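# Place bottles on ledges matching their cap colours

## Task

Put every bottle upright on the wall ledge whose label strip has the same colour as that bottle's cap, so the bottle's entire base rests on that ledge.

## Robot and tools

Robot: two seven-joint arms, left_arm and right_arm, each ending in a two-finger gripper. Both face +x. left_arm is on the +y side; this is not tied to which side it appears on in an image. In the practice scene only drops, slams, hard hits, very hard pushes, faults and falls cost anything.

Frame: one scene frame for everything. The origin lies on the plane z = 0, under the midpoint between the two arm bases, 0.70 m below them. +z is up, +x is forward. Positions are in metres. Orientations are quaternions written w first (qw, qx, qy, qz). Reported hand positions and orientations can be off by a few centimetres, more at long reach. The gripper's own frame: fingers point along its +z, and the pads close along its y. end_effector_position is the point between the closed pads, just under 1 cm behind the tips. Closing pushes the tips about 17 mm further along +z, mostly while the pads are still more than 70 mm apart.

Row layout (used by execute_actions and move): 16 plain numbers, even if only one arm moves. The first 8 are left_arm: x, y, z, qw, qx, qy, qz, opening. The last 8 are right_arm in the same order. x, y, z and the quaternion are an absolute gripper pose in the scene frame, not an offset. Opening runs from -1 (closed) to +1 (fully open, 0.145 m). Going from fully open to closed needs about 0.5 s or more.

To keep an arm still, resend the exact pose from the last result taken before it stopped, with the opening it should keep. Keep resending the same target quaternion to hold an orientation; do not copy a drifted reported one. Resending a gripper's present opening leaves it alone; 0 is a real command. Commanding the measured pose can relax a press.

execute_actions(actions, cameras): actions is a list of actions. Each action is a table of up to 15 rows, one row per 1/30 s control step. If there are fewer than 15 rows, the last row is held to fill 15 steps, so each action lasts 0.5 s. A target more than 0.6 m from a gripper's current position, along any of that gripper's own axes, gets the action refused for both arms. If the first action fails this check against the last reported state, or any action is malformed, the whole call is refused. An empty list just returns state and images. cameras: null, omitted or ["all"] gives all; [] gives none; an unknown name invalidates the call. The cameras are cam_high and cam_low (896x504).

move(target, speed, blend, opening_speed, blocking, cameras): target is one 16-number row or a list of up to 15 rows, with no 0.6 m limit. Each gripper follows a straight line from its Hand target, turning the shorter way. All arms finish together. A move lasts at least 0.5 s and is cut off after 10 s. speed is in m/s, 0.002 to 1.1, default 0.25; rotation is capped at twice that in rad/s. Give one value, or one per target. blend, in metres, rounds corners at intermediate targets; the default 0 stops at each. opening_speed is in units of the -1..+1 scale per second, minimum 0.2. The first target's openings are sent at the start. Later openings are applied only once everything is at rest at that target. blocking=false returns after about 0.5 s while the move continues; a new move replaces it. Moves do not avoid obstacles or the other arm. Grippers lag and can overshoot speed, especially with the arm nearly straight. Faster contact and targets deeper past contact press harder. The result adds a move: line. done means at rest within 3 mm and 2 degrees. off_target, moving, held or fault are other endings. limits=paced means the pose was clipped; limits=held means steps were withheld. A clearance hold ends the whole move.

wait(seconds 0 to 10): lets time pass with the last commands held; a running move continues. stop(): brakes the running move, and needs room to do so. zoom_image(camera, region [x0,y0,x1,y1] in pixels, at most 504x504): gives a closer view of the latest image. read_manual: licence texts only. finished_scene(scene 1 or 2): ends the scene for good. The goal must still hold without the robot.

Results: each gripper's end_effector_position and end_effector_quat_wxyz, plus a Hand target line. Hand target is where the arm is actually being sent, often short of your command, so send the remainder next time. Also: Tool commands, grip_measured (same -1..+1 scale), and Joint positions (the last value is the opening in metres). Joint velocities reads within noise when an arm is still. Joint torques include gravity; values 3 and 4 wrap at ±28 N m. There are step readings for execute_actions calls, and MOTOR HOT or OVER-TEMPERATURE FAULT lines when they apply.

Control details: each step, the commanded orientation is clipped to within 32 degrees of the measured one, and position has priority. Large wrist turns can swing the elbow. To grip, command an opening well below grip_measured; the lower it is, the harder the squeeze, up to about 10 N per pad on objects up to about 11 cm wide. Fast closes squeeze harder. Holding loads, stretched arms or unreachable targets heat motors; at 100 °C the arm stops for 30 to 60 s or longer.

Avoid: knocking objects out of the work area, which ends the scene. Avoid arm-to-arm hits or presses, including one gripper closing on the other's fingers. The clearance check does not stop gripper-to-gripper contact. Also avoid drops, releasing moving objects, fast contacts and toppling bottles. Loose objects may get brief outside pushes.

Each tool is called after "Emit:" as name(argument=value, ...), one argument or row to a line, values as JSON.

## Session

Emit:
execute_actions(
  actions=[],
)

Emit:
zoom_image(
  camera="cam_low",
  region=[320, 120, 640, 400],
)

Emit:
zoom_image(
  camera="cam_high",
  region=[400, 190, 700, 420],
)

Scene clock: 0.00 s.
left_arm: end_effector_position=(+0.2239, +0.1828, +0.6144) grip_measured=+1.00 end_effector_quat_wxyz=(-0.319, +0.395, -0.515, +0.691) | right_arm: end_effector_position=(+0.4009, -0.1655, +0.3728) grip_measured=+1.00 end_effector_quat_wxyz=(+0.260, +0.265, +0.837, +0.401)
Joint positions: left_arm=[-1.106 0.942 0.535 2.339 -0.48 -0.199 -0.367 0.145] | right_arm=[0.583 0.619 -0.841 0.925 -1.182 -0.496 -0.047 0.145]
Joint velocities: within noise
Joint torques (N m): no reading
Motor temperatures (°C): left_arm=[21 20 22 21 21 23 21] | right_arm=[20 22 22 19 20 19 21]
Hand target: left_arm +0.2239, +0.1828, +0.6144; -0.319, +0.395, -0.515, +0.691 | right_arm +0.4009, -0.1655, +0.3728; +0.260, +0.265, +0.837, +0.401
Tool commands: left_gripper/opening=+1.0 right_gripper/opening=+1.0

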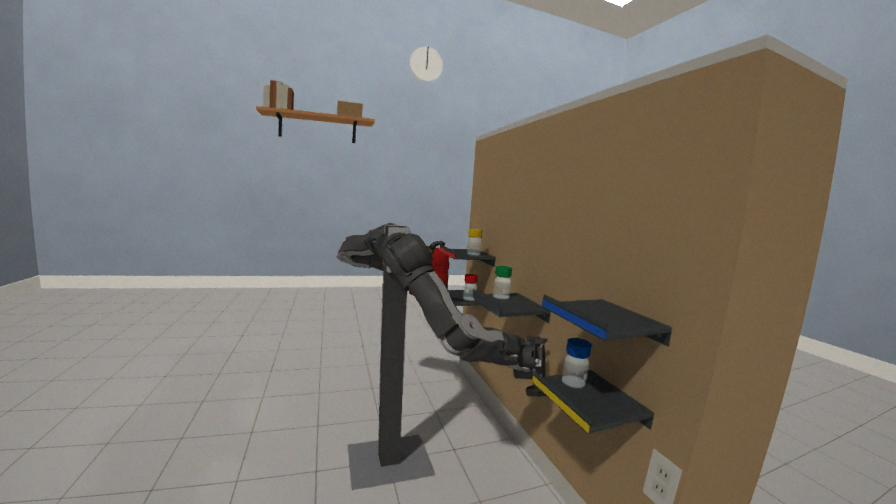

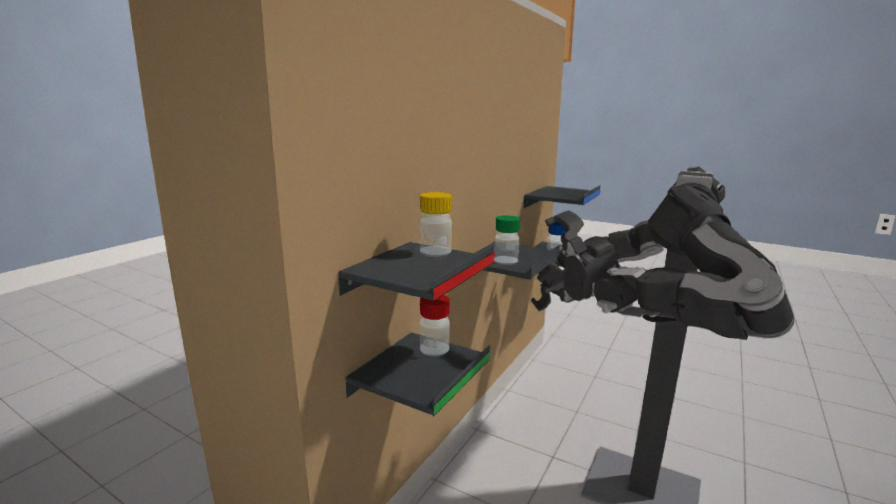

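Scaled by 1.575 from the camera's 896x504 image, which has a finer 1280x720 frame.

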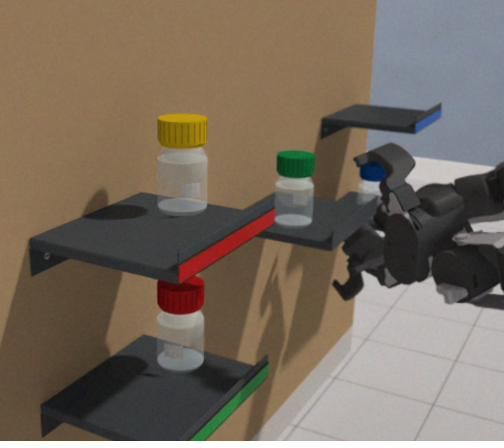

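Scaled by 1.680 from the camera's 896x504 image, which has a finer 1280x720 frame.

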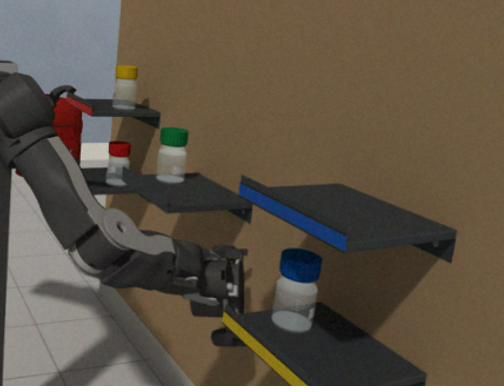

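Emit:
move(
  target=[
    [0.26,0.17,0.52,-0.153,0.69,0.153,0.69,0.5,0.30,-0.165,0.42,0.153,0.69,-0.153,0.69,0.5],
    [0.30,0.235,0.683,-0.242,0.664,0.242,0.664,0.5,0.298,-0.265,0.495,0.242,0.664,-0.242,0.664,0.5],
  ],
  speed=0.25,
)

Emit:
zoom_image(
  camera="cam_low",
  region=[380, 160, 640, 390],
)

Emit:
zoom_image(
  camera="cam_high",
  region=[430, 210, 680, 430],
)

Scene clock: 57.93 s.
left_arm: end_effector_position=(+0.2990, +0.2350, +0.6848) grip_measured=+0.50 end_effector_quat_wxyz=(-0.246, +0.603, +0.242, +0.719) | right_arm: end_effector_position=(+0.2979, -0.2654, +0.4963) grip_measured=+0.50 end_effector_quat_wxyz=(+0.243, +0.662, -0.243, +0.666)
Joint positions: left_arm=[0.229 -0.164 -0.067 2.281 -0.312 0.78 -0.56 0.112] | right_arm=[-0.179 -0.155 0.154 1.832 -0.125 0.053 -0.514 0.112]
Joint velocities: within noise
Joint torques (N m): left_arm=[4.5 -0.44 -0.59 2.63 -0.09 -0.47 0.23] | right_arm=[2.18 0.07 -0.84 4.14 -0.09 -0.25 0.11]
Motor temperatures (°C): left_arm=[21 21 23 22 21 23 21] | right_arm=[22 23 22 20 20 19 21]
Hand target: left_arm +0.3001, +0.2350, +0.6827; -0.247, +0.607, +0.239, +0.716 | right_arm +0.2980, -0.2650, +0.4949; +0.242, +0.664, -0.242, +0.664
Off the commanded pose: left_arm 0.002 m, 9 deg | right_arm 0.001 m, 0 deg.
joint read past its limit (left arm) — joint 2 (shoulder roll), lower limit.
joint sent to its limit (left arm) — joint 2 (shoulder roll), lower limit; joint 6 (wrist pitch), upper limit. The joint targets are off in orientation, not in position.
move: off_target (left_arm)

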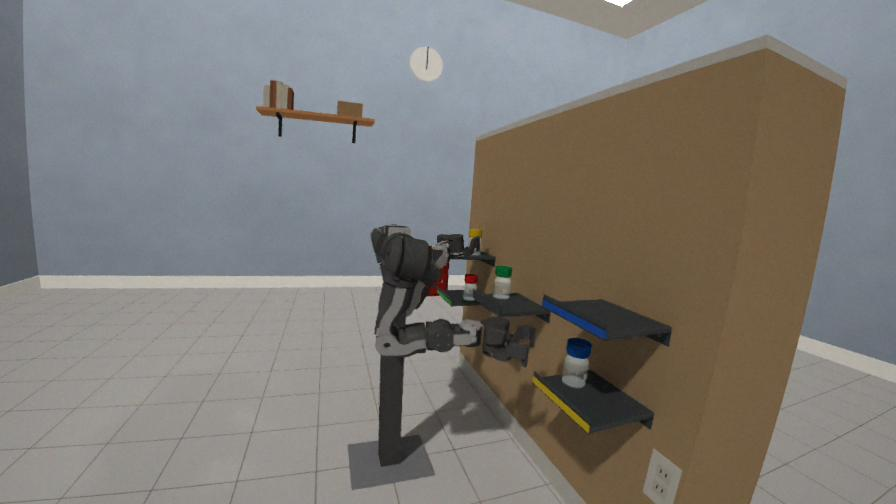

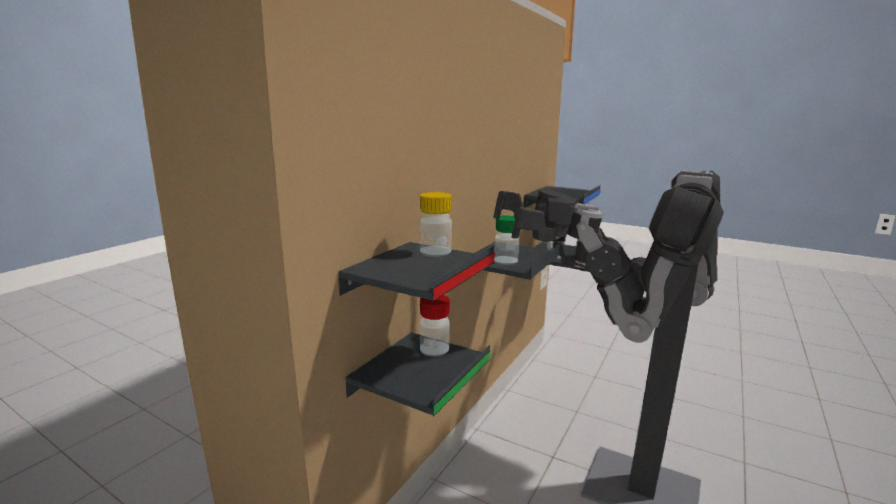

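Scaled by 1.938 from the camera's 896x504 image, which has a finer 1280x720 frame.

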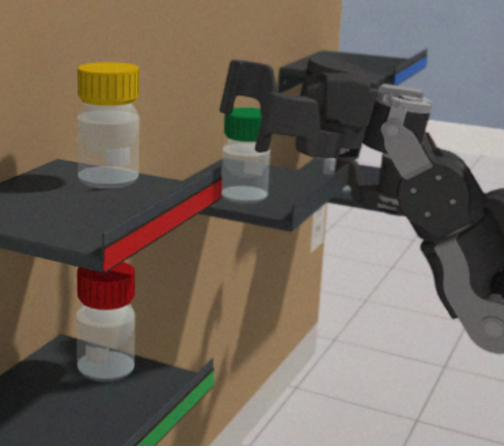

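Scaled by 2.016 from the camera's 896x504 image, which has a finer 1280x720 frame.

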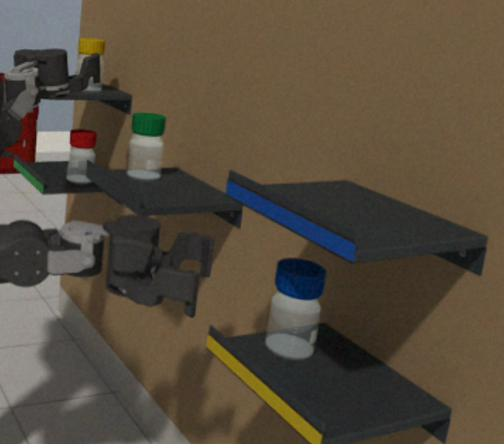

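Emit:
move(
  target=[0.35,0.283,0.685,-0.242,0.664,0.242,0.664,0.5,0.345,-0.305,0.49,0.242,0.664,-0.242,0.664,0.5],
  speed=0.12,
)

Emit:
zoom_image(
  camera="cam_low",
  region=[400, 160, 620, 340],
)

Emit:
zoom_image(
  camera="cam_high",
  region=[430, 210, 680, 430],
)

Scene clock: 67.63 s.
left_arm: end_effector_position=(+0.3495, +0.2830, +0.6871) grip_measured=+0.50 end_effector_quat_wxyz=(-0.251, +0.628, +0.238, +0.697) | right_arm: end_effector_position=(+0.3449, -0.3057, +0.4915) grip_measured=+0.50 end_effector_quat_wxyz=(+0.244, +0.663, -0.243, +0.665)
Joint positions: left_arm=[0.487 -0.162 0.231 2.038 -0.409 0.781 -0.252 0.112] | right_arm=[0.049 -0.017 0.234 1.593 -0.029 0.064 -0.469 0.112]
Joint velocities: within noise
Joint torques (N m): left_arm=[6.37 0.04 -1.01 3.15 -0.01 -0.57 0.24] | right_arm=[3.42 1.38 -0.53 4 -0.08 -0.49 0.11]
Motor temperatures (°C): left_arm=[21 21 23 22 21 23 21] | right_arm=[22 22 22 20 20 19 21]
Hand target: left_arm +0.3501, +0.2831, +0.6847; -0.250, +0.632, +0.237, +0.695 | right_arm +0.3450, -0.3050, +0.4900; +0.242, +0.664, -0.242, +0.664
Off the commanded pose: left_arm 0.002 m, 6 deg | right_arm 0.002 m, 0 deg.
joint sent to its limit (left arm) — joint 2 (shoulder roll), lower limit; joint 6 (wrist pitch), upper limit. The joint targets are off in orientation, not in position.
move: off_target (left_arm)

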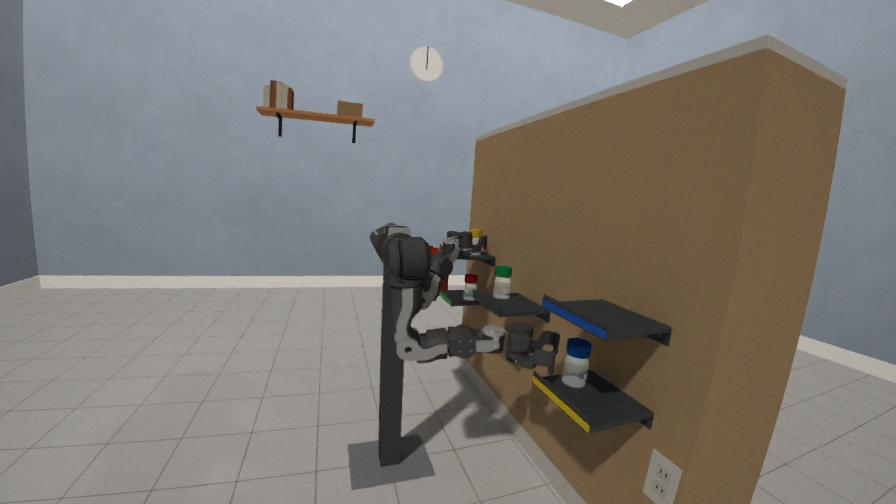

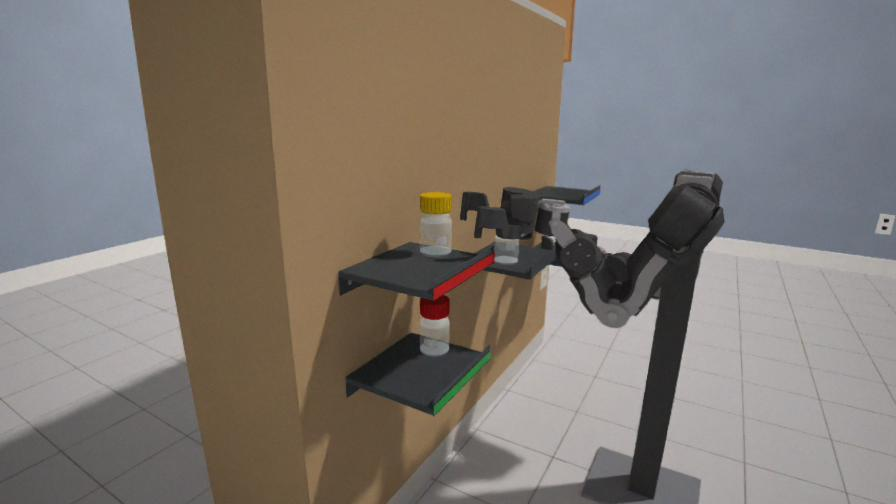

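Scaled by 2.291 from the camera's 896x504 image, which has a finer 1280x720 frame.

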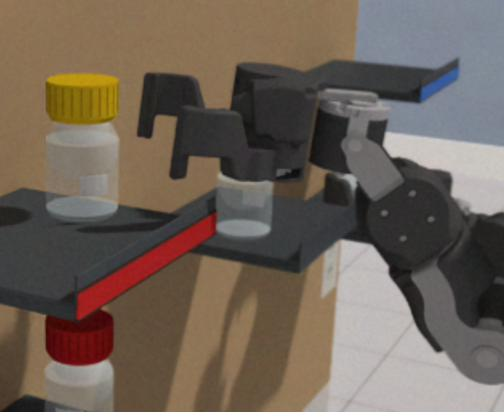

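Scaled by 2.016 from the camera's 896x504 image, which has a finer 1280x720 frame.

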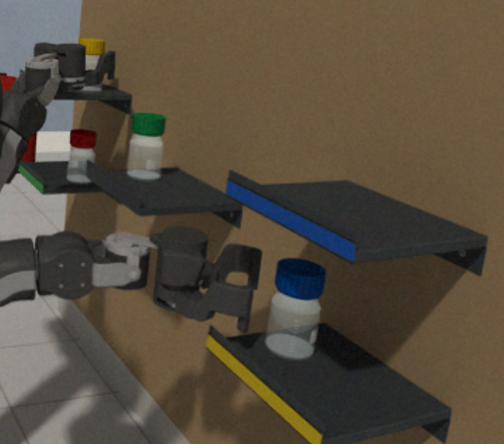

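Emit:
move(
  target=[
    [0.340,0.297,0.683,-0.242,0.664,0.242,0.664,0.5,0.355,-0.314,0.475,0.242,0.664,-0.242,0.664,0.5],
    [0.392,0.341,0.683,-0.242,0.664,0.242,0.664,0.5,0.390,-0.344,0.473,0.242,0.664,-0.242,0.664,0.5],
  ],
  speed=0.1,
)

Emit:
zoom_image(
  camera="cam_low",
  region=[400, 160, 620, 340],
)

Emit:
zoom_image(
  camera="cam_high",
  region=[430, 210, 680, 430],
)

Scene clock: 118.17 s.
left_arm: end_effector_position=(+0.3918, +0.3405, +0.6846) grip_measured=+0.50 end_effector_quat_wxyz=(-0.243, +0.663, +0.241, +0.666) | right_arm: end_effector_position=(+0.3931, -0.3381, +0.4743) grip_measured=+0.50 end_effector_quat_wxyz=(+0.234, +0.665, -0.240, +0.667)
Joint positions: left_arm=[0.751 -0.108 0.502 1.751 -0.576 0.747 0.036 0.112] | right_arm=[0.272 0.105 0.252 1.227 0.039 -0.057 -0.411 0.112]
Joint velocities: within noise
Joint torques (N m): left_arm=[8.56 0.99 -1.62 3.15 0.19 -0.7 0.06] | right_arm=[4.26 4.5 1.5 3.73 -0.14 -0.49 -0.12]
Motor temperatures (°C): left_arm=[23 20 22 22 21 24 21] | right_arm=[22 22 22 21 20 20 21]
Hand target: left_arm +0.3920, +0.3409, +0.6830; -0.242, +0.664, +0.242, +0.664 | right_arm +0.3900, -0.3439, +0.4729; +0.242, +0.664, -0.242, +0.664
Off the commanded pose: left_arm 0.002 m, 0 deg | right_arm 0.007 m, 1 deg.
move: off_target (right_arm)

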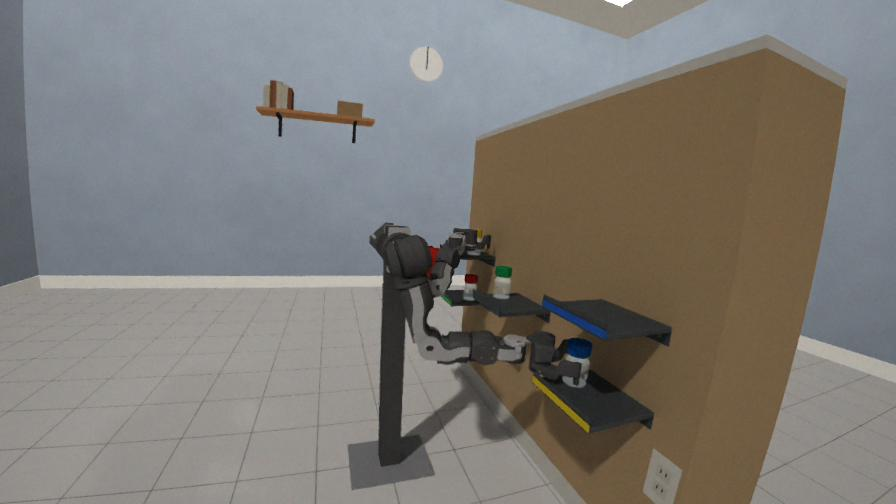

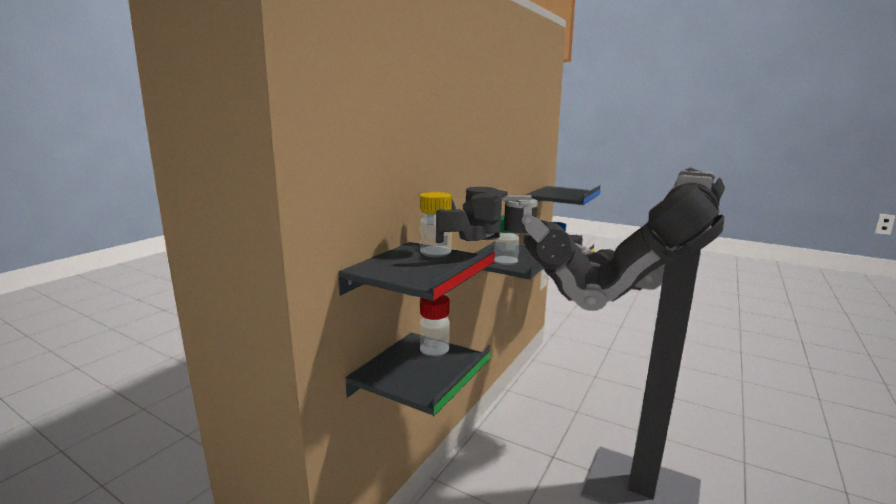

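Scaled by 2.291 from the camera's 896x504 image, which has a finer 1280x720 frame.

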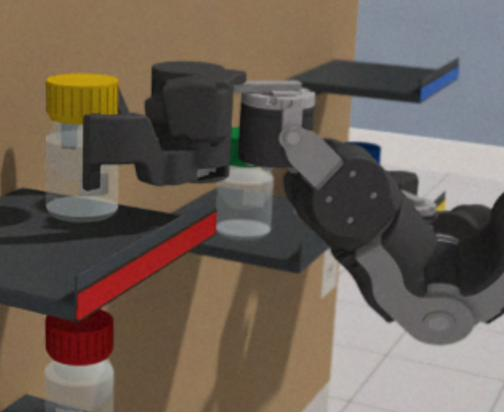

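Scaled by 2.016 from the camera's 896x504 image, which has a finer 1280x720 frame.

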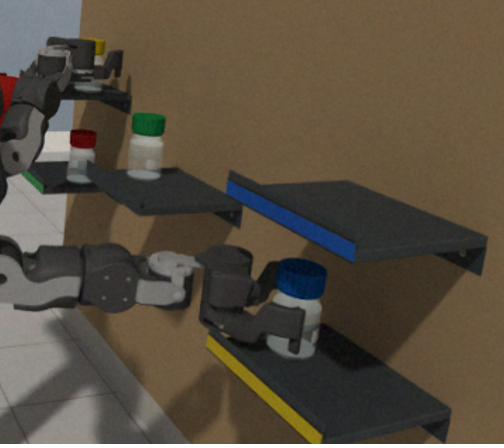

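Emit:
move(
  target=[0.392,0.341,0.683,-0.242,0.664,0.242,0.664,-1,0.390,-0.344,0.485,0.242,0.664,-0.242,0.664,0.5],
  speed=0.1,
  opening_speed=0.7,
)

Emit:
zoom_image(
  camera="cam_high",
  region=[520, 310, 660, 430],
)

Emit:
zoom_image(
  camera="cam_low",
  region=[400, 160, 620, 340],
)

Scene clock: 132.20 s.
left_arm: end_effector_position=(+0.3917, +0.3407, +0.6847) grip_measured=-0.26 end_effector_quat_wxyz=(-0.243, +0.663, +0.241, +0.666) | right_arm: end_effector_position=(+0.3910, -0.3434, +0.4855) grip_measured=+0.50 end_effector_quat_wxyz=(+0.240, +0.664, -0.241, +0.666)
Joint positions: left_arm=[0.751 -0.108 0.502 1.751 -0.576 0.746 0.036 0.056] | right_arm=[0.269 0.115 0.26 1.278 0.041 -0.008 -0.413 0.112]
Joint velocities: within noise
Joint torques (N m): left_arm=[8.56 1.02 -1.65 3.15 0.19 -0.68 0.07] | right_arm=[4.6 2.15 0.06 5 -0.19 -0.3 -0.1]
Motor temperatures (°C): left_arm=[25 21 22 22 21 24 21] | right_arm=[22 23 22 21 20 20 21]
Hand target: left_arm +0.3920, +0.3410, +0.6829; -0.242, +0.664, +0.242, +0.664 | right_arm +0.3900, -0.3440, +0.4849; +0.242, +0.664, -0.242, +0.664
Off the commanded pose: left_arm 0.002 m, 0 deg | right_arm 0.001 m, 0 deg.
move: done

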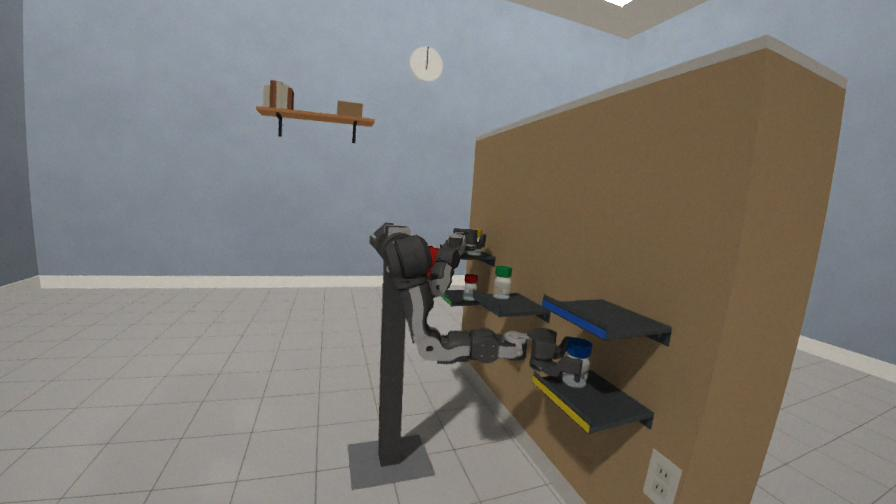

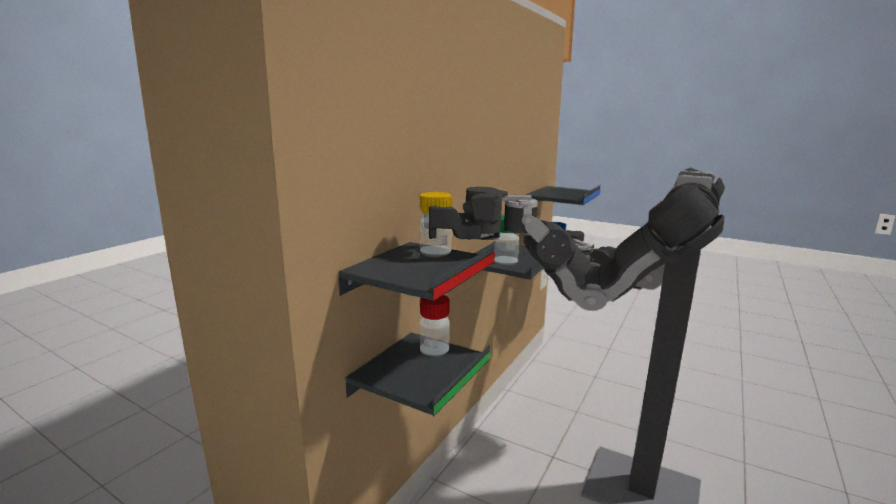

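Scaled by 3.600 from the camera's 896x504 image, which has a finer 1280x720 frame.

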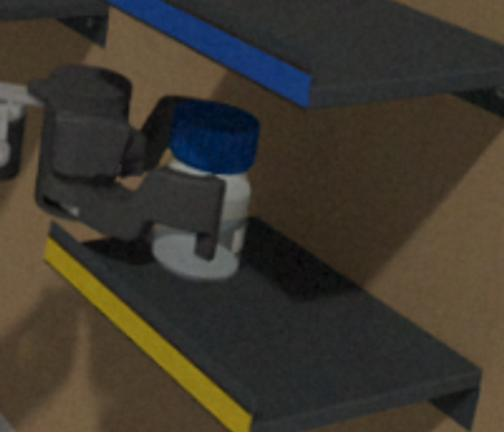

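Scaled by 2.291 from the camera's 896x504 image, which has a finer 1280x720 frame.

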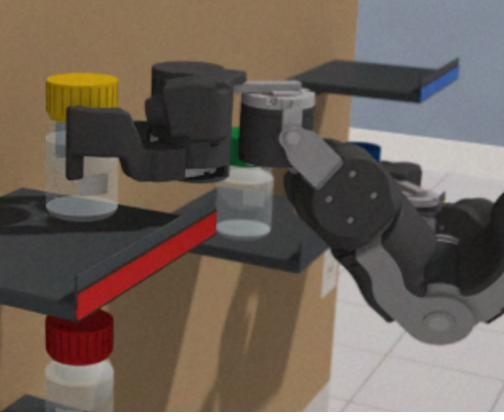

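Emit:
move(
  target=[0.390,0.338,0.735,-0.242,0.664,0.242,0.664,-1,0.390,-0.344,0.485,0.242,0.664,-0.242,0.664,-1],
  speed=0.1,
  opening_speed=0.7,
)

Emit:
zoom_image(
  camera="cam_high",
  region=[520, 310, 660, 430],
)

Scene clock: 149.67 s.
left_arm: end_effector_position=(+0.3901, +0.3387, +0.7357) grip_measured=-0.26 end_effector_quat_wxyz=(-0.250, +0.650, +0.234, +0.678) | right_arm: end_effector_position=(+0.3905, -0.3440, +0.4854) grip_measured=-0.26 end_effector_quat_wxyz=(+0.242, +0.663, -0.243, +0.665)
Joint positions: left_arm=[0.944 -0.162 0.55 1.755 -0.837 0.781 0.215 0.056] | right_arm=[0.269 0.115 0.26 1.278 0.04 -0.007 -0.418 0.056]
Joint velocities: within noise
Joint torques (N m): left_arm=[8.93 0.54 -2.35 3.36 0.19 -0.57 0.22] | right_arm=[4.58 2.49 -0.1 4.89 -0.16 -0.31 0.03]
Motor temperatures (°C): left_arm=[26 21 22 22 21 24 21] | right_arm=[22 23 22 22 20 20 21]
Hand target: left_arm +0.3902, +0.3382, +0.7349; -0.248, +0.651, +0.233, +0.678 | right_arm +0.3900, -0.3439, +0.4850; +0.242, +0.664, -0.242, +0.664
Off the commanded pose: left_arm 0.001 m, 3 deg | right_arm 0.001 m, 0 deg.
joint sent to its limit (left arm) — joint 2 (shoulder roll), lower limit; joint 6 (wrist pitch), upper limit. The joint targets still meet the commanded pose.
move: off_target (left_arm)

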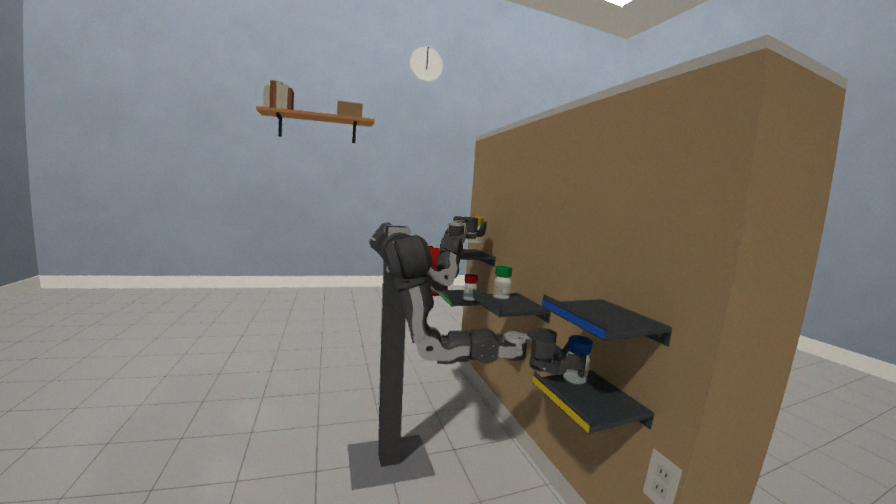

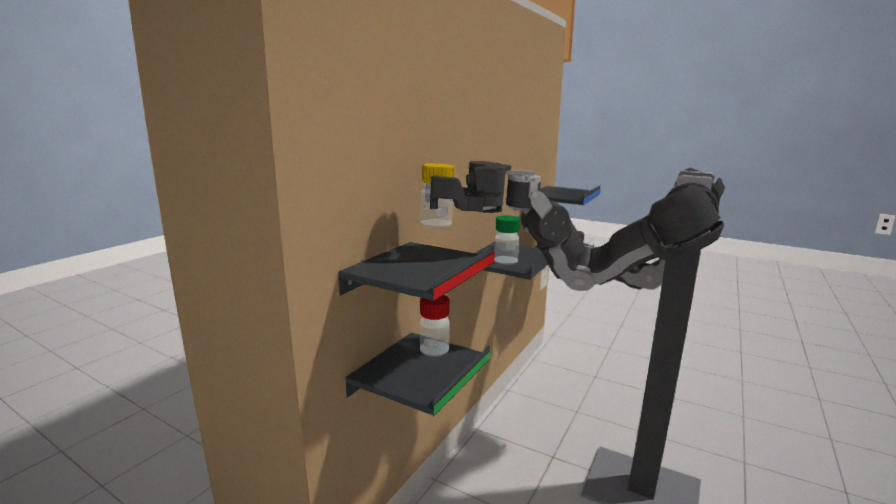

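Scaled by 3.600 from the camera's 896x504 image, which has a finer 1280x720 frame.

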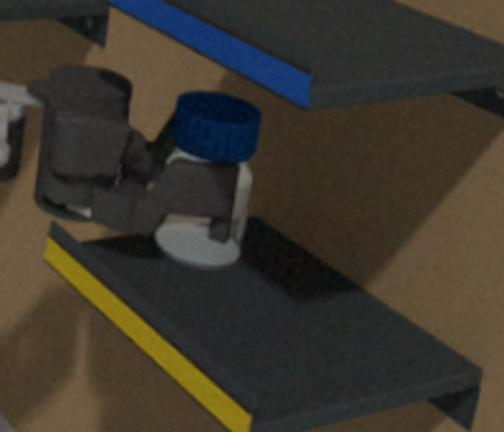

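Emit:
move(
  target=[
    [0.390,0.30,0.735,-0.242,0.664,0.242,0.664,-1,0.390,-0.344,0.522,0.242,0.664,-0.242,0.664,-1],
    [0.385,0.23,0.735,-0.183,0.683,0.183,0.683,-1,0.32,-0.275,0.522,0.242,0.664,-0.242,0.664,-1],
    [0.385,0.18,0.735,-0.153,0.69,0.153,0.69,-1,0.28,-0.185,0.54,0.242,0.664,-0.242,0.664,-1],
    [0.385,0.15,0.73,-0.123,0.696,0.123,0.696,-1,0.29,-0.185,0.72,0.242,0.664,-0.242,0.664,-1],
  ],
  speed=0.14,
  blend=[0.01,0.02,0.02,0],
)

Emit:
zoom_image(
  camera="cam_high",
  region=[430, 190, 680, 410],
)

Scene clock: 164.60 s.
left_arm: end_effector_position=(+0.3863, +0.1497, +0.7297) grip_measured=-0.26 end_effector_quat_wxyz=(-0.118, +0.617, +0.137, +0.766) | right_arm: end_effector_position=(+0.2900, -0.1846, +0.7197) grip_measured=-0.26 end_effector_quat_wxyz=(+0.232, +0.555, -0.251, +0.759)
Joint positions: left_arm=[0.591 -0.164 -0.198 1.949 -0.125 0.781 -0.521 0.056] | right_arm=[0.318 -0.177 -0.363 2.254 -0.315 0.785 -0.847 0.056]
Joint velocities: within noise
Joint torques (N m): left_arm=[7.21 -1.07 -1.1 4.4 -0.05 -0.52 -0.01] | right_arm=[3.71 -1.62 -0.09 2.36 -0.34 -0.23 0.23]
Motor temperatures (°C): left_arm=[26 20 22 22 21 24 21] | right_arm=[22 23 22 22 20 20 21]
Hand target: left_arm +0.3851, +0.1501, +0.7298; -0.120, +0.616, +0.138, +0.766 | right_arm +0.2902, -0.1850, +0.7196; +0.234, +0.555, -0.249, +0.758
Off the commanded pose: left_arm 0.001 m, 12 deg | right_arm 0.001 m, 17 deg.
joint read past its limit (left arm) — joint 2 (shoulder roll), lower limit.
joint sent to its limit (left arm) — joint 2 (shoulder roll), lower limit; joint 6 (wrist pitch), upper limit. The joint targets are off in orientation, not in position.
joint sent to its limit (right arm) — joint 2 (shoulder roll), lower limit; joint 6 (wrist pitch), upper limit. The joint targets are off in orientation, not in position.
move: off_target (left_arm, right_arm)

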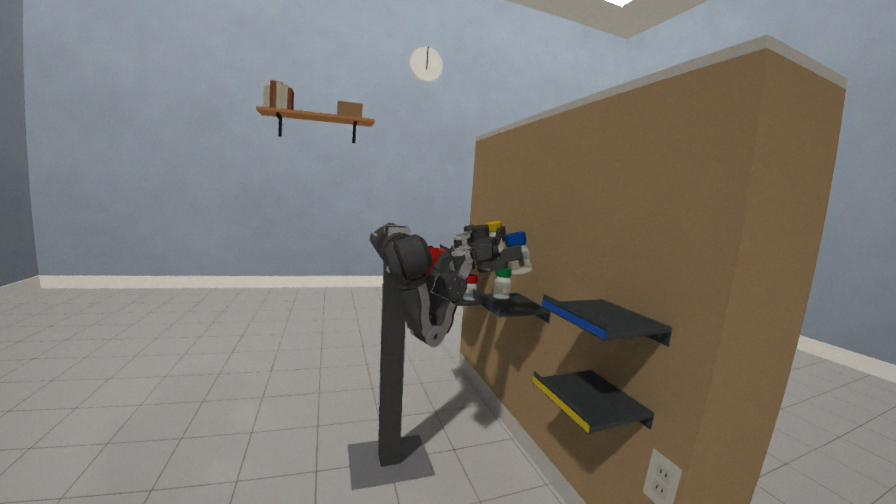

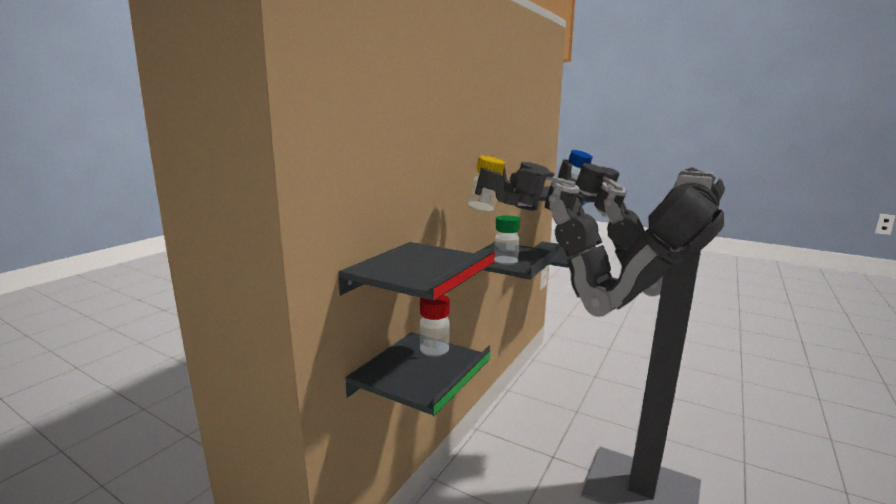

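Scaled by 2.016 from the camera's 896x504 image, which has a finer 1280x720 frame.

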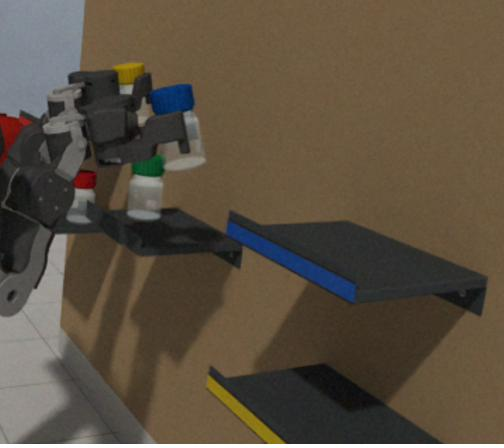

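Emit:
move(
  target=[
    [0.385,0.15,0.73,-0.123,0.696,0.123,0.696,-1,0.34,-0.24,0.72,0.242,0.664,-0.242,0.664,-1],
    [0.385,0.15,0.73,-0.123,0.696,0.123,0.696,-1,0.388,-0.365,0.712,0.242,0.664,-0.242,0.664,-1],
  ],
  speed=0.14,
  blend=[0.03,0],
)

Emit:
zoom_image(
  camera="cam_high",
  region=[520, 240, 680, 380],
)

Emit:
zoom_image(
  camera="cam_low",
  region=[500, 130, 620, 230],
)

Scene clock: 175.03 s.
left_arm: end_effector_position=(+0.3863, +0.1496, +0.7297) grip_measured=-0.26 end_effector_quat_wxyz=(-0.118, +0.617, +0.137, +0.766) | right_arm: end_effector_position=(+0.3875, -0.3662, +0.7078) grip_measured=-0.26 end_effector_quat_wxyz=(+0.242, +0.669, -0.246, +0.658)
Joint positions: left_arm=[0.591 -0.164 -0.199 1.949 -0.125 0.781 -0.522 0.056] | right_arm=[0.905 -0.091 0.622 1.721 -0.776 0.78 0.247 0.056]
Joint velocities: within noise
Joint torques (N m): left_arm=[7.27 -1.07 -1.1 4.37 -0.05 -0.52 -0.01] | right_arm=[7.27 1.62 -3.77 2.89 0.34 -0.73 0.1]
Motor temperatures (°C): left_arm=[26 21 22 22 21 24 21] | right_arm=[22 22 22 21 20 20 21]
Hand target: left_arm +0.3851, +0.1500, +0.7299; -0.120, +0.616, +0.138, +0.766 | right_arm +0.3879, -0.3650, +0.7120; +0.242, +0.664, -0.242, +0.664
Off the commanded pose: left_arm 0.001 m, 12 deg | right_arm 0.004 m, 1 deg.
joint read past its limit (left arm) — joint 2 (shoulder roll), lower limit.
joint sent to its limit (left arm) — joint 2 (shoulder roll), lower limit; joint 6 (wrist pitch), upper limit. The joint targets are off in orientation, not in position.
move: off_target (left_arm, right_arm)

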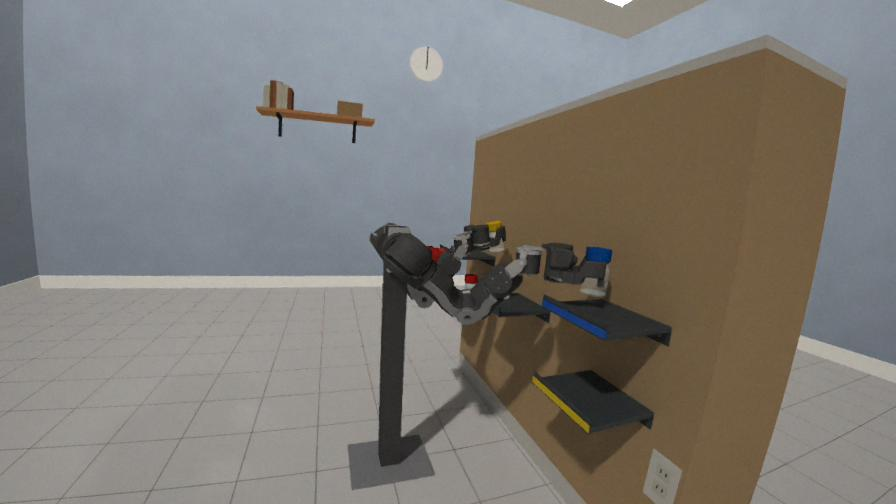

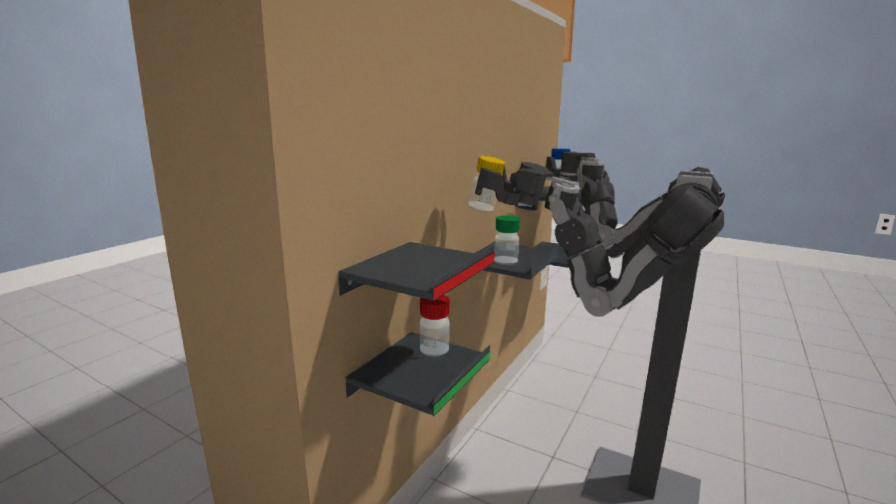

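Scaled by 3.150 from the camera's 896x504 image, which has a finer 1280x720 frame.

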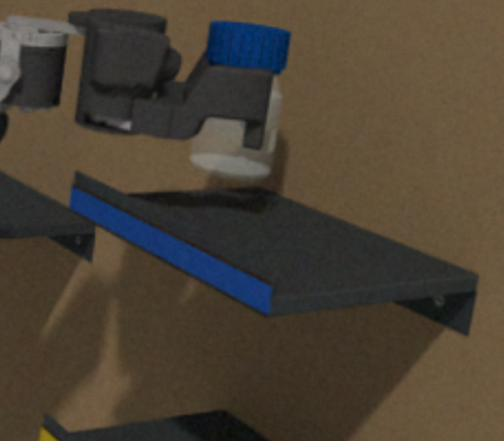

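Scaled by 4.200 from the camera's 896x504 image, which has a finer 1280x720 frame.

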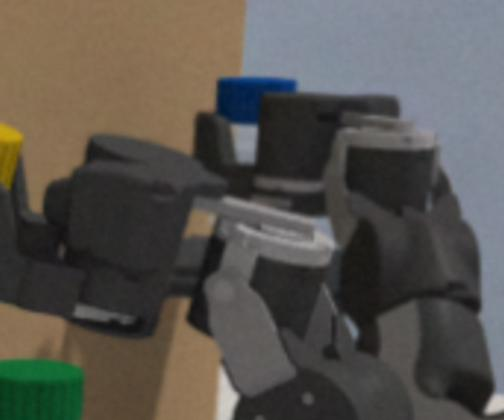

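Emit:
move(
  target=[
    [0.385,0.15,0.73,-0.123,0.696,0.123,0.696,-1,0.383,-0.392,0.712,0.242,0.664,-0.242,0.664,-1],
    [0.385,0.15,0.73,-0.123,0.696,0.123,0.696,-1,0.383,-0.392,0.697,0.242,0.664,-0.242,0.664,-1],
  ],
  speed=0.08,
)

Emit:
zoom_image(
  camera="cam_high",
  region=[520, 240, 680, 380],
)

Scene clock: 187.70 s.
left_arm: end_effector_position=(+0.3863, +0.1496, +0.7296) grip_measured=-0.26 end_effector_quat_wxyz=(-0.118, +0.617, +0.137, +0.766) | right_arm: end_effector_position=(+0.3840, -0.3908, +0.6936) grip_measured=-0.26 end_effector_quat_wxyz=(+0.240, +0.670, -0.241, +0.660)
Joint positions: left_arm=[0.591 -0.164 -0.199 1.949 -0.124 0.781 -0.522 0.056] | right_arm=[0.86 -0.002 0.669 1.682 -0.689 0.738 0.279 0.056]
Joint velocities: within noise
Joint torques (N m): left_arm=[7.24 -1.07 -1.11 4.36 -0.06 -0.52 -0.01] | right_arm=[7.19 2.31 -2.17 3.17 0.36 -0.74 -0.13]
Motor temperatures (°C): left_arm=[25 21 22 22 21 24 21] | right_arm=[24 22 22 21 20 20 21]
Hand target: left_arm +0.3852, +0.1499, +0.7299; -0.120, +0.616, +0.138, +0.766 | right_arm +0.3830, -0.3920, +0.6970; +0.242, +0.664, -0.242, +0.664
Off the commanded pose: left_arm 0.001 m, 12 deg | right_arm 0.004 m, 1 deg.
joint read past its limit (left arm) — joint 2 (shoulder roll), lower limit.
joint sent to its limit (left arm) — joint 2 (shoulder roll), lower limit; joint 6 (wrist pitch), upper limit. The joint targets are off in orientation, not in position.
move: off_target (left_arm, right_arm)

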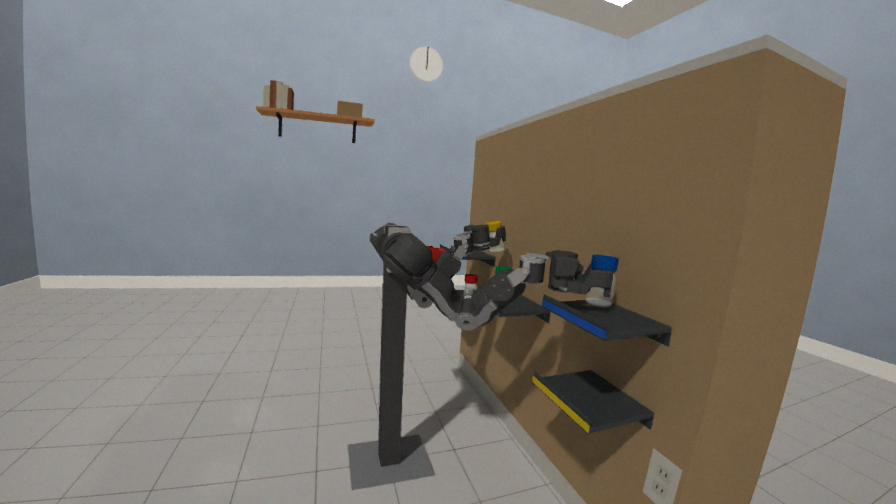

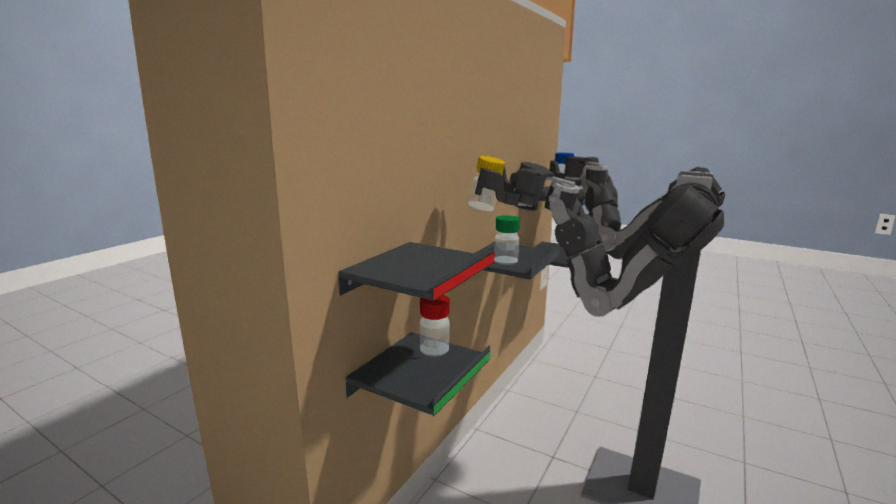

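Scaled by 3.150 from the camera's 896x504 image, which has a finer 1280x720 frame.

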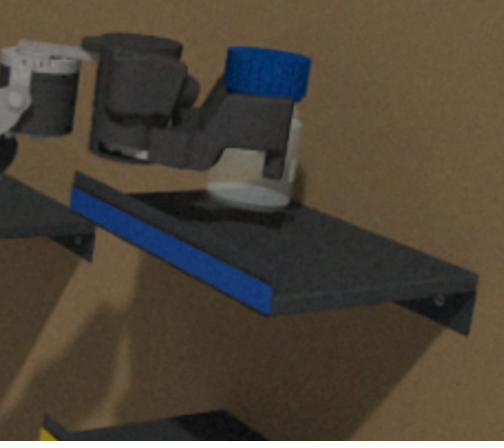

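Emit:
move(
  target=[
    [0.385,0.15,0.73,-0.123,0.696,0.123,0.696,-1,0.372,-0.392,0.697,0.242,0.664,-0.242,0.664,-1],
    [0.385,0.15,0.73,-0.123,0.696,0.123,0.696,-1,0.372,-0.392,0.686,0.242,0.664,-0.242,0.664,-1],
  ],
  speed=0.06,
  cameras=["cam_high"],
)

Emit:
zoom_image(
  camera="cam_high",
  region=[520, 240, 680, 380],
)

Scene clock: 200.20 s.
left_arm: end_effector_position=(+0.3863, +0.1496, +0.7296) grip_measured=-0.26 end_effector_quat_wxyz=(-0.118, +0.617, +0.137, +0.766) | right_arm: end_effector_position=(+0.3730, -0.3908, +0.6831) grip_measured=-0.26 end_effector_quat_wxyz=(+0.239, +0.670, -0.241, +0.660)
Joint positions: left_arm=[0.591 -0.164 -0.199 1.949 -0.124 0.781 -0.522 0.056] | right_arm=[0.799 -0.012 0.687 1.74 -0.668 0.731 0.297 0.056]
Joint velocities: within noise
Joint torques (N m): left_arm=[7.27 -1.07 -1.11 4.36 -0.06 -0.52 -0.01] | right_arm=[6.76 2.18 -1.95 3.21 0.37 -0.74 -0.14]
Motor temperatures (°C): left_arm=[26 21 22 23 21 24 21] | right_arm=[24 22 22 21 20 20 21]
Hand target: left_arm +0.3852, +0.1499, +0.7299; -0.120, +0.616, +0.138, +0.766 | right_arm +0.3720, -0.3920, +0.6860; +0.242, +0.664, -0.242, +0.664
Off the commanded pose: left_arm 0.001 m, 12 deg | right_arm 0.003 m, 1 deg.
joint read past its limit (left arm) — joint 2 (shoulder roll), lower limit.
joint sent to its limit (left arm) — joint 2 (shoulder roll), lower limit; joint 6 (wrist pitch), upper limit. The joint targets are off in orientation, not in position.
move: off_target (left_arm)
Images, in order (width x height): cam_high 896x504.

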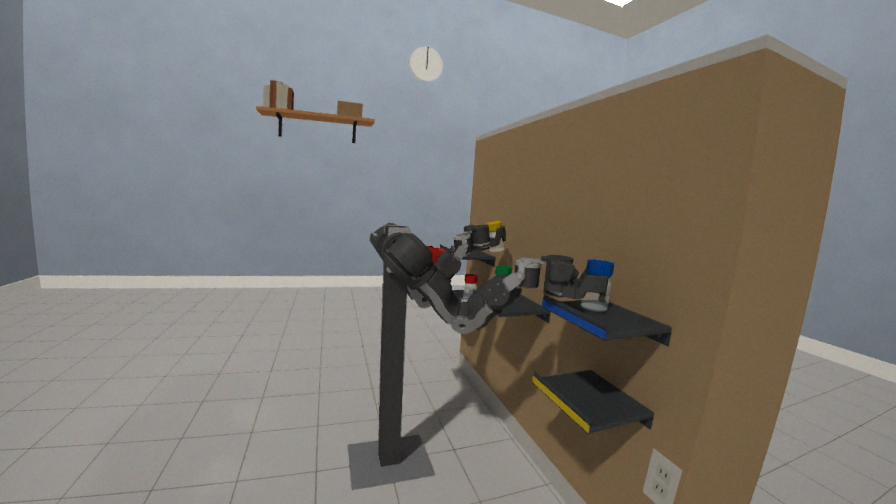

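Scaled by 3.150 from the camera's 896x504 image, which has a finer 1280x720 frame.

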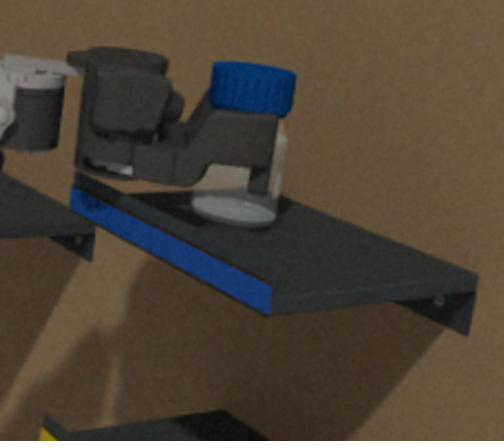

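Emit:
move(
  target=[0.385,0.15,0.73,-0.123,0.696,0.123,0.696,-1,0.372,-0.392,0.677,0.242,0.664,-0.242,0.664,-1],
  speed=0.03,
  cameras=["cam_high"],
)

Emit:
zoom_image(
  camera="cam_high",
  region=[520, 240, 680, 380],
)

Scene clock: 210.40 s.
left_arm: end_effector_position=(+0.3863, +0.1496, +0.7296) grip_measured=-0.26 end_effector_quat_wxyz=(-0.118, +0.617, +0.137, +0.766) | right_arm: end_effector_position=(+0.3725, -0.3910, +0.6774) grip_measured=-0.26 end_effector_quat_wxyz=(+0.241, +0.666, -0.241, +0.663)
Joint positions: left_arm=[0.591 -0.164 -0.199 1.949 -0.124 0.781 -0.522 0.056] | right_arm=[0.784 -0.03 0.707 1.74 -0.665 0.692 0.296 0.056]
Joint velocities: within noise
Joint torques (N m): left_arm=[7.27 -1.07 -1.1 4.37 -0.06 -0.52 -0.01] | right_arm=[5.82 1.65 -1.73 2.74 0.37 -0.69 -0.13]
Motor temperatures (°C): left_arm=[26 21 22 23 21 24 21] | right_arm=[24 22 22 21 20 21 21]
Hand target: left_arm +0.3852, +0.1499, +0.7299; -0.120, +0.616, +0.138, +0.766 | right_arm +0.3720, -0.3920, +0.6769; +0.242, +0.664, -0.242, +0.664
Off the commanded pose: left_arm 0.001 m, 12 deg | right_arm 0.001 m, 0 deg.
joint read past its limit (left arm) — joint 2 (shoulder roll), lower limit.
joint sent to its limit (left arm) — joint 2 (shoulder roll), lower limit; joint 6 (wrist pitch), upper limit. The joint targets are off in orientation, not in position.
move: off_target (left_arm)
Images, in order (width x height): cam_high 896x504.

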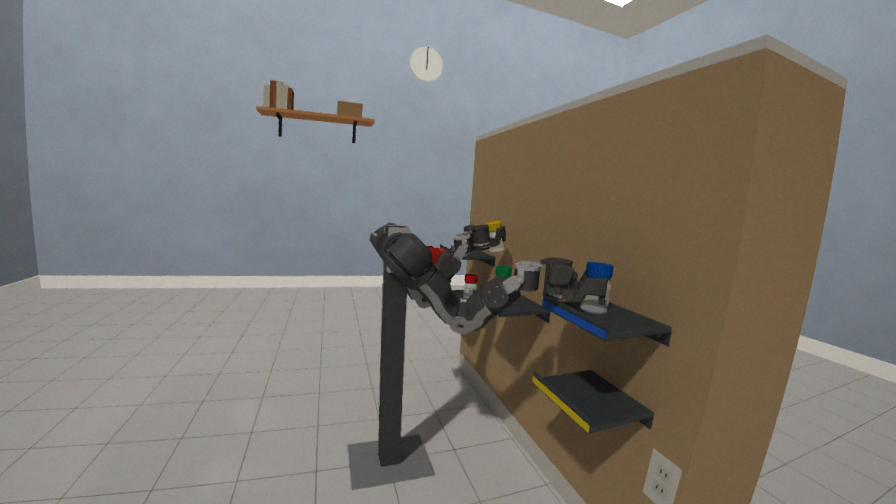

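Scaled by 3.150 from the camera's 896x504 image, which has a finer 1280x720 frame.

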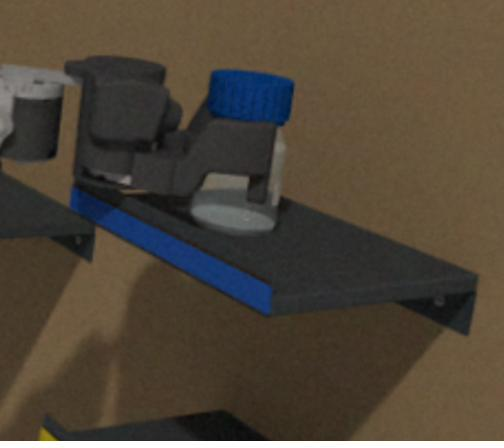

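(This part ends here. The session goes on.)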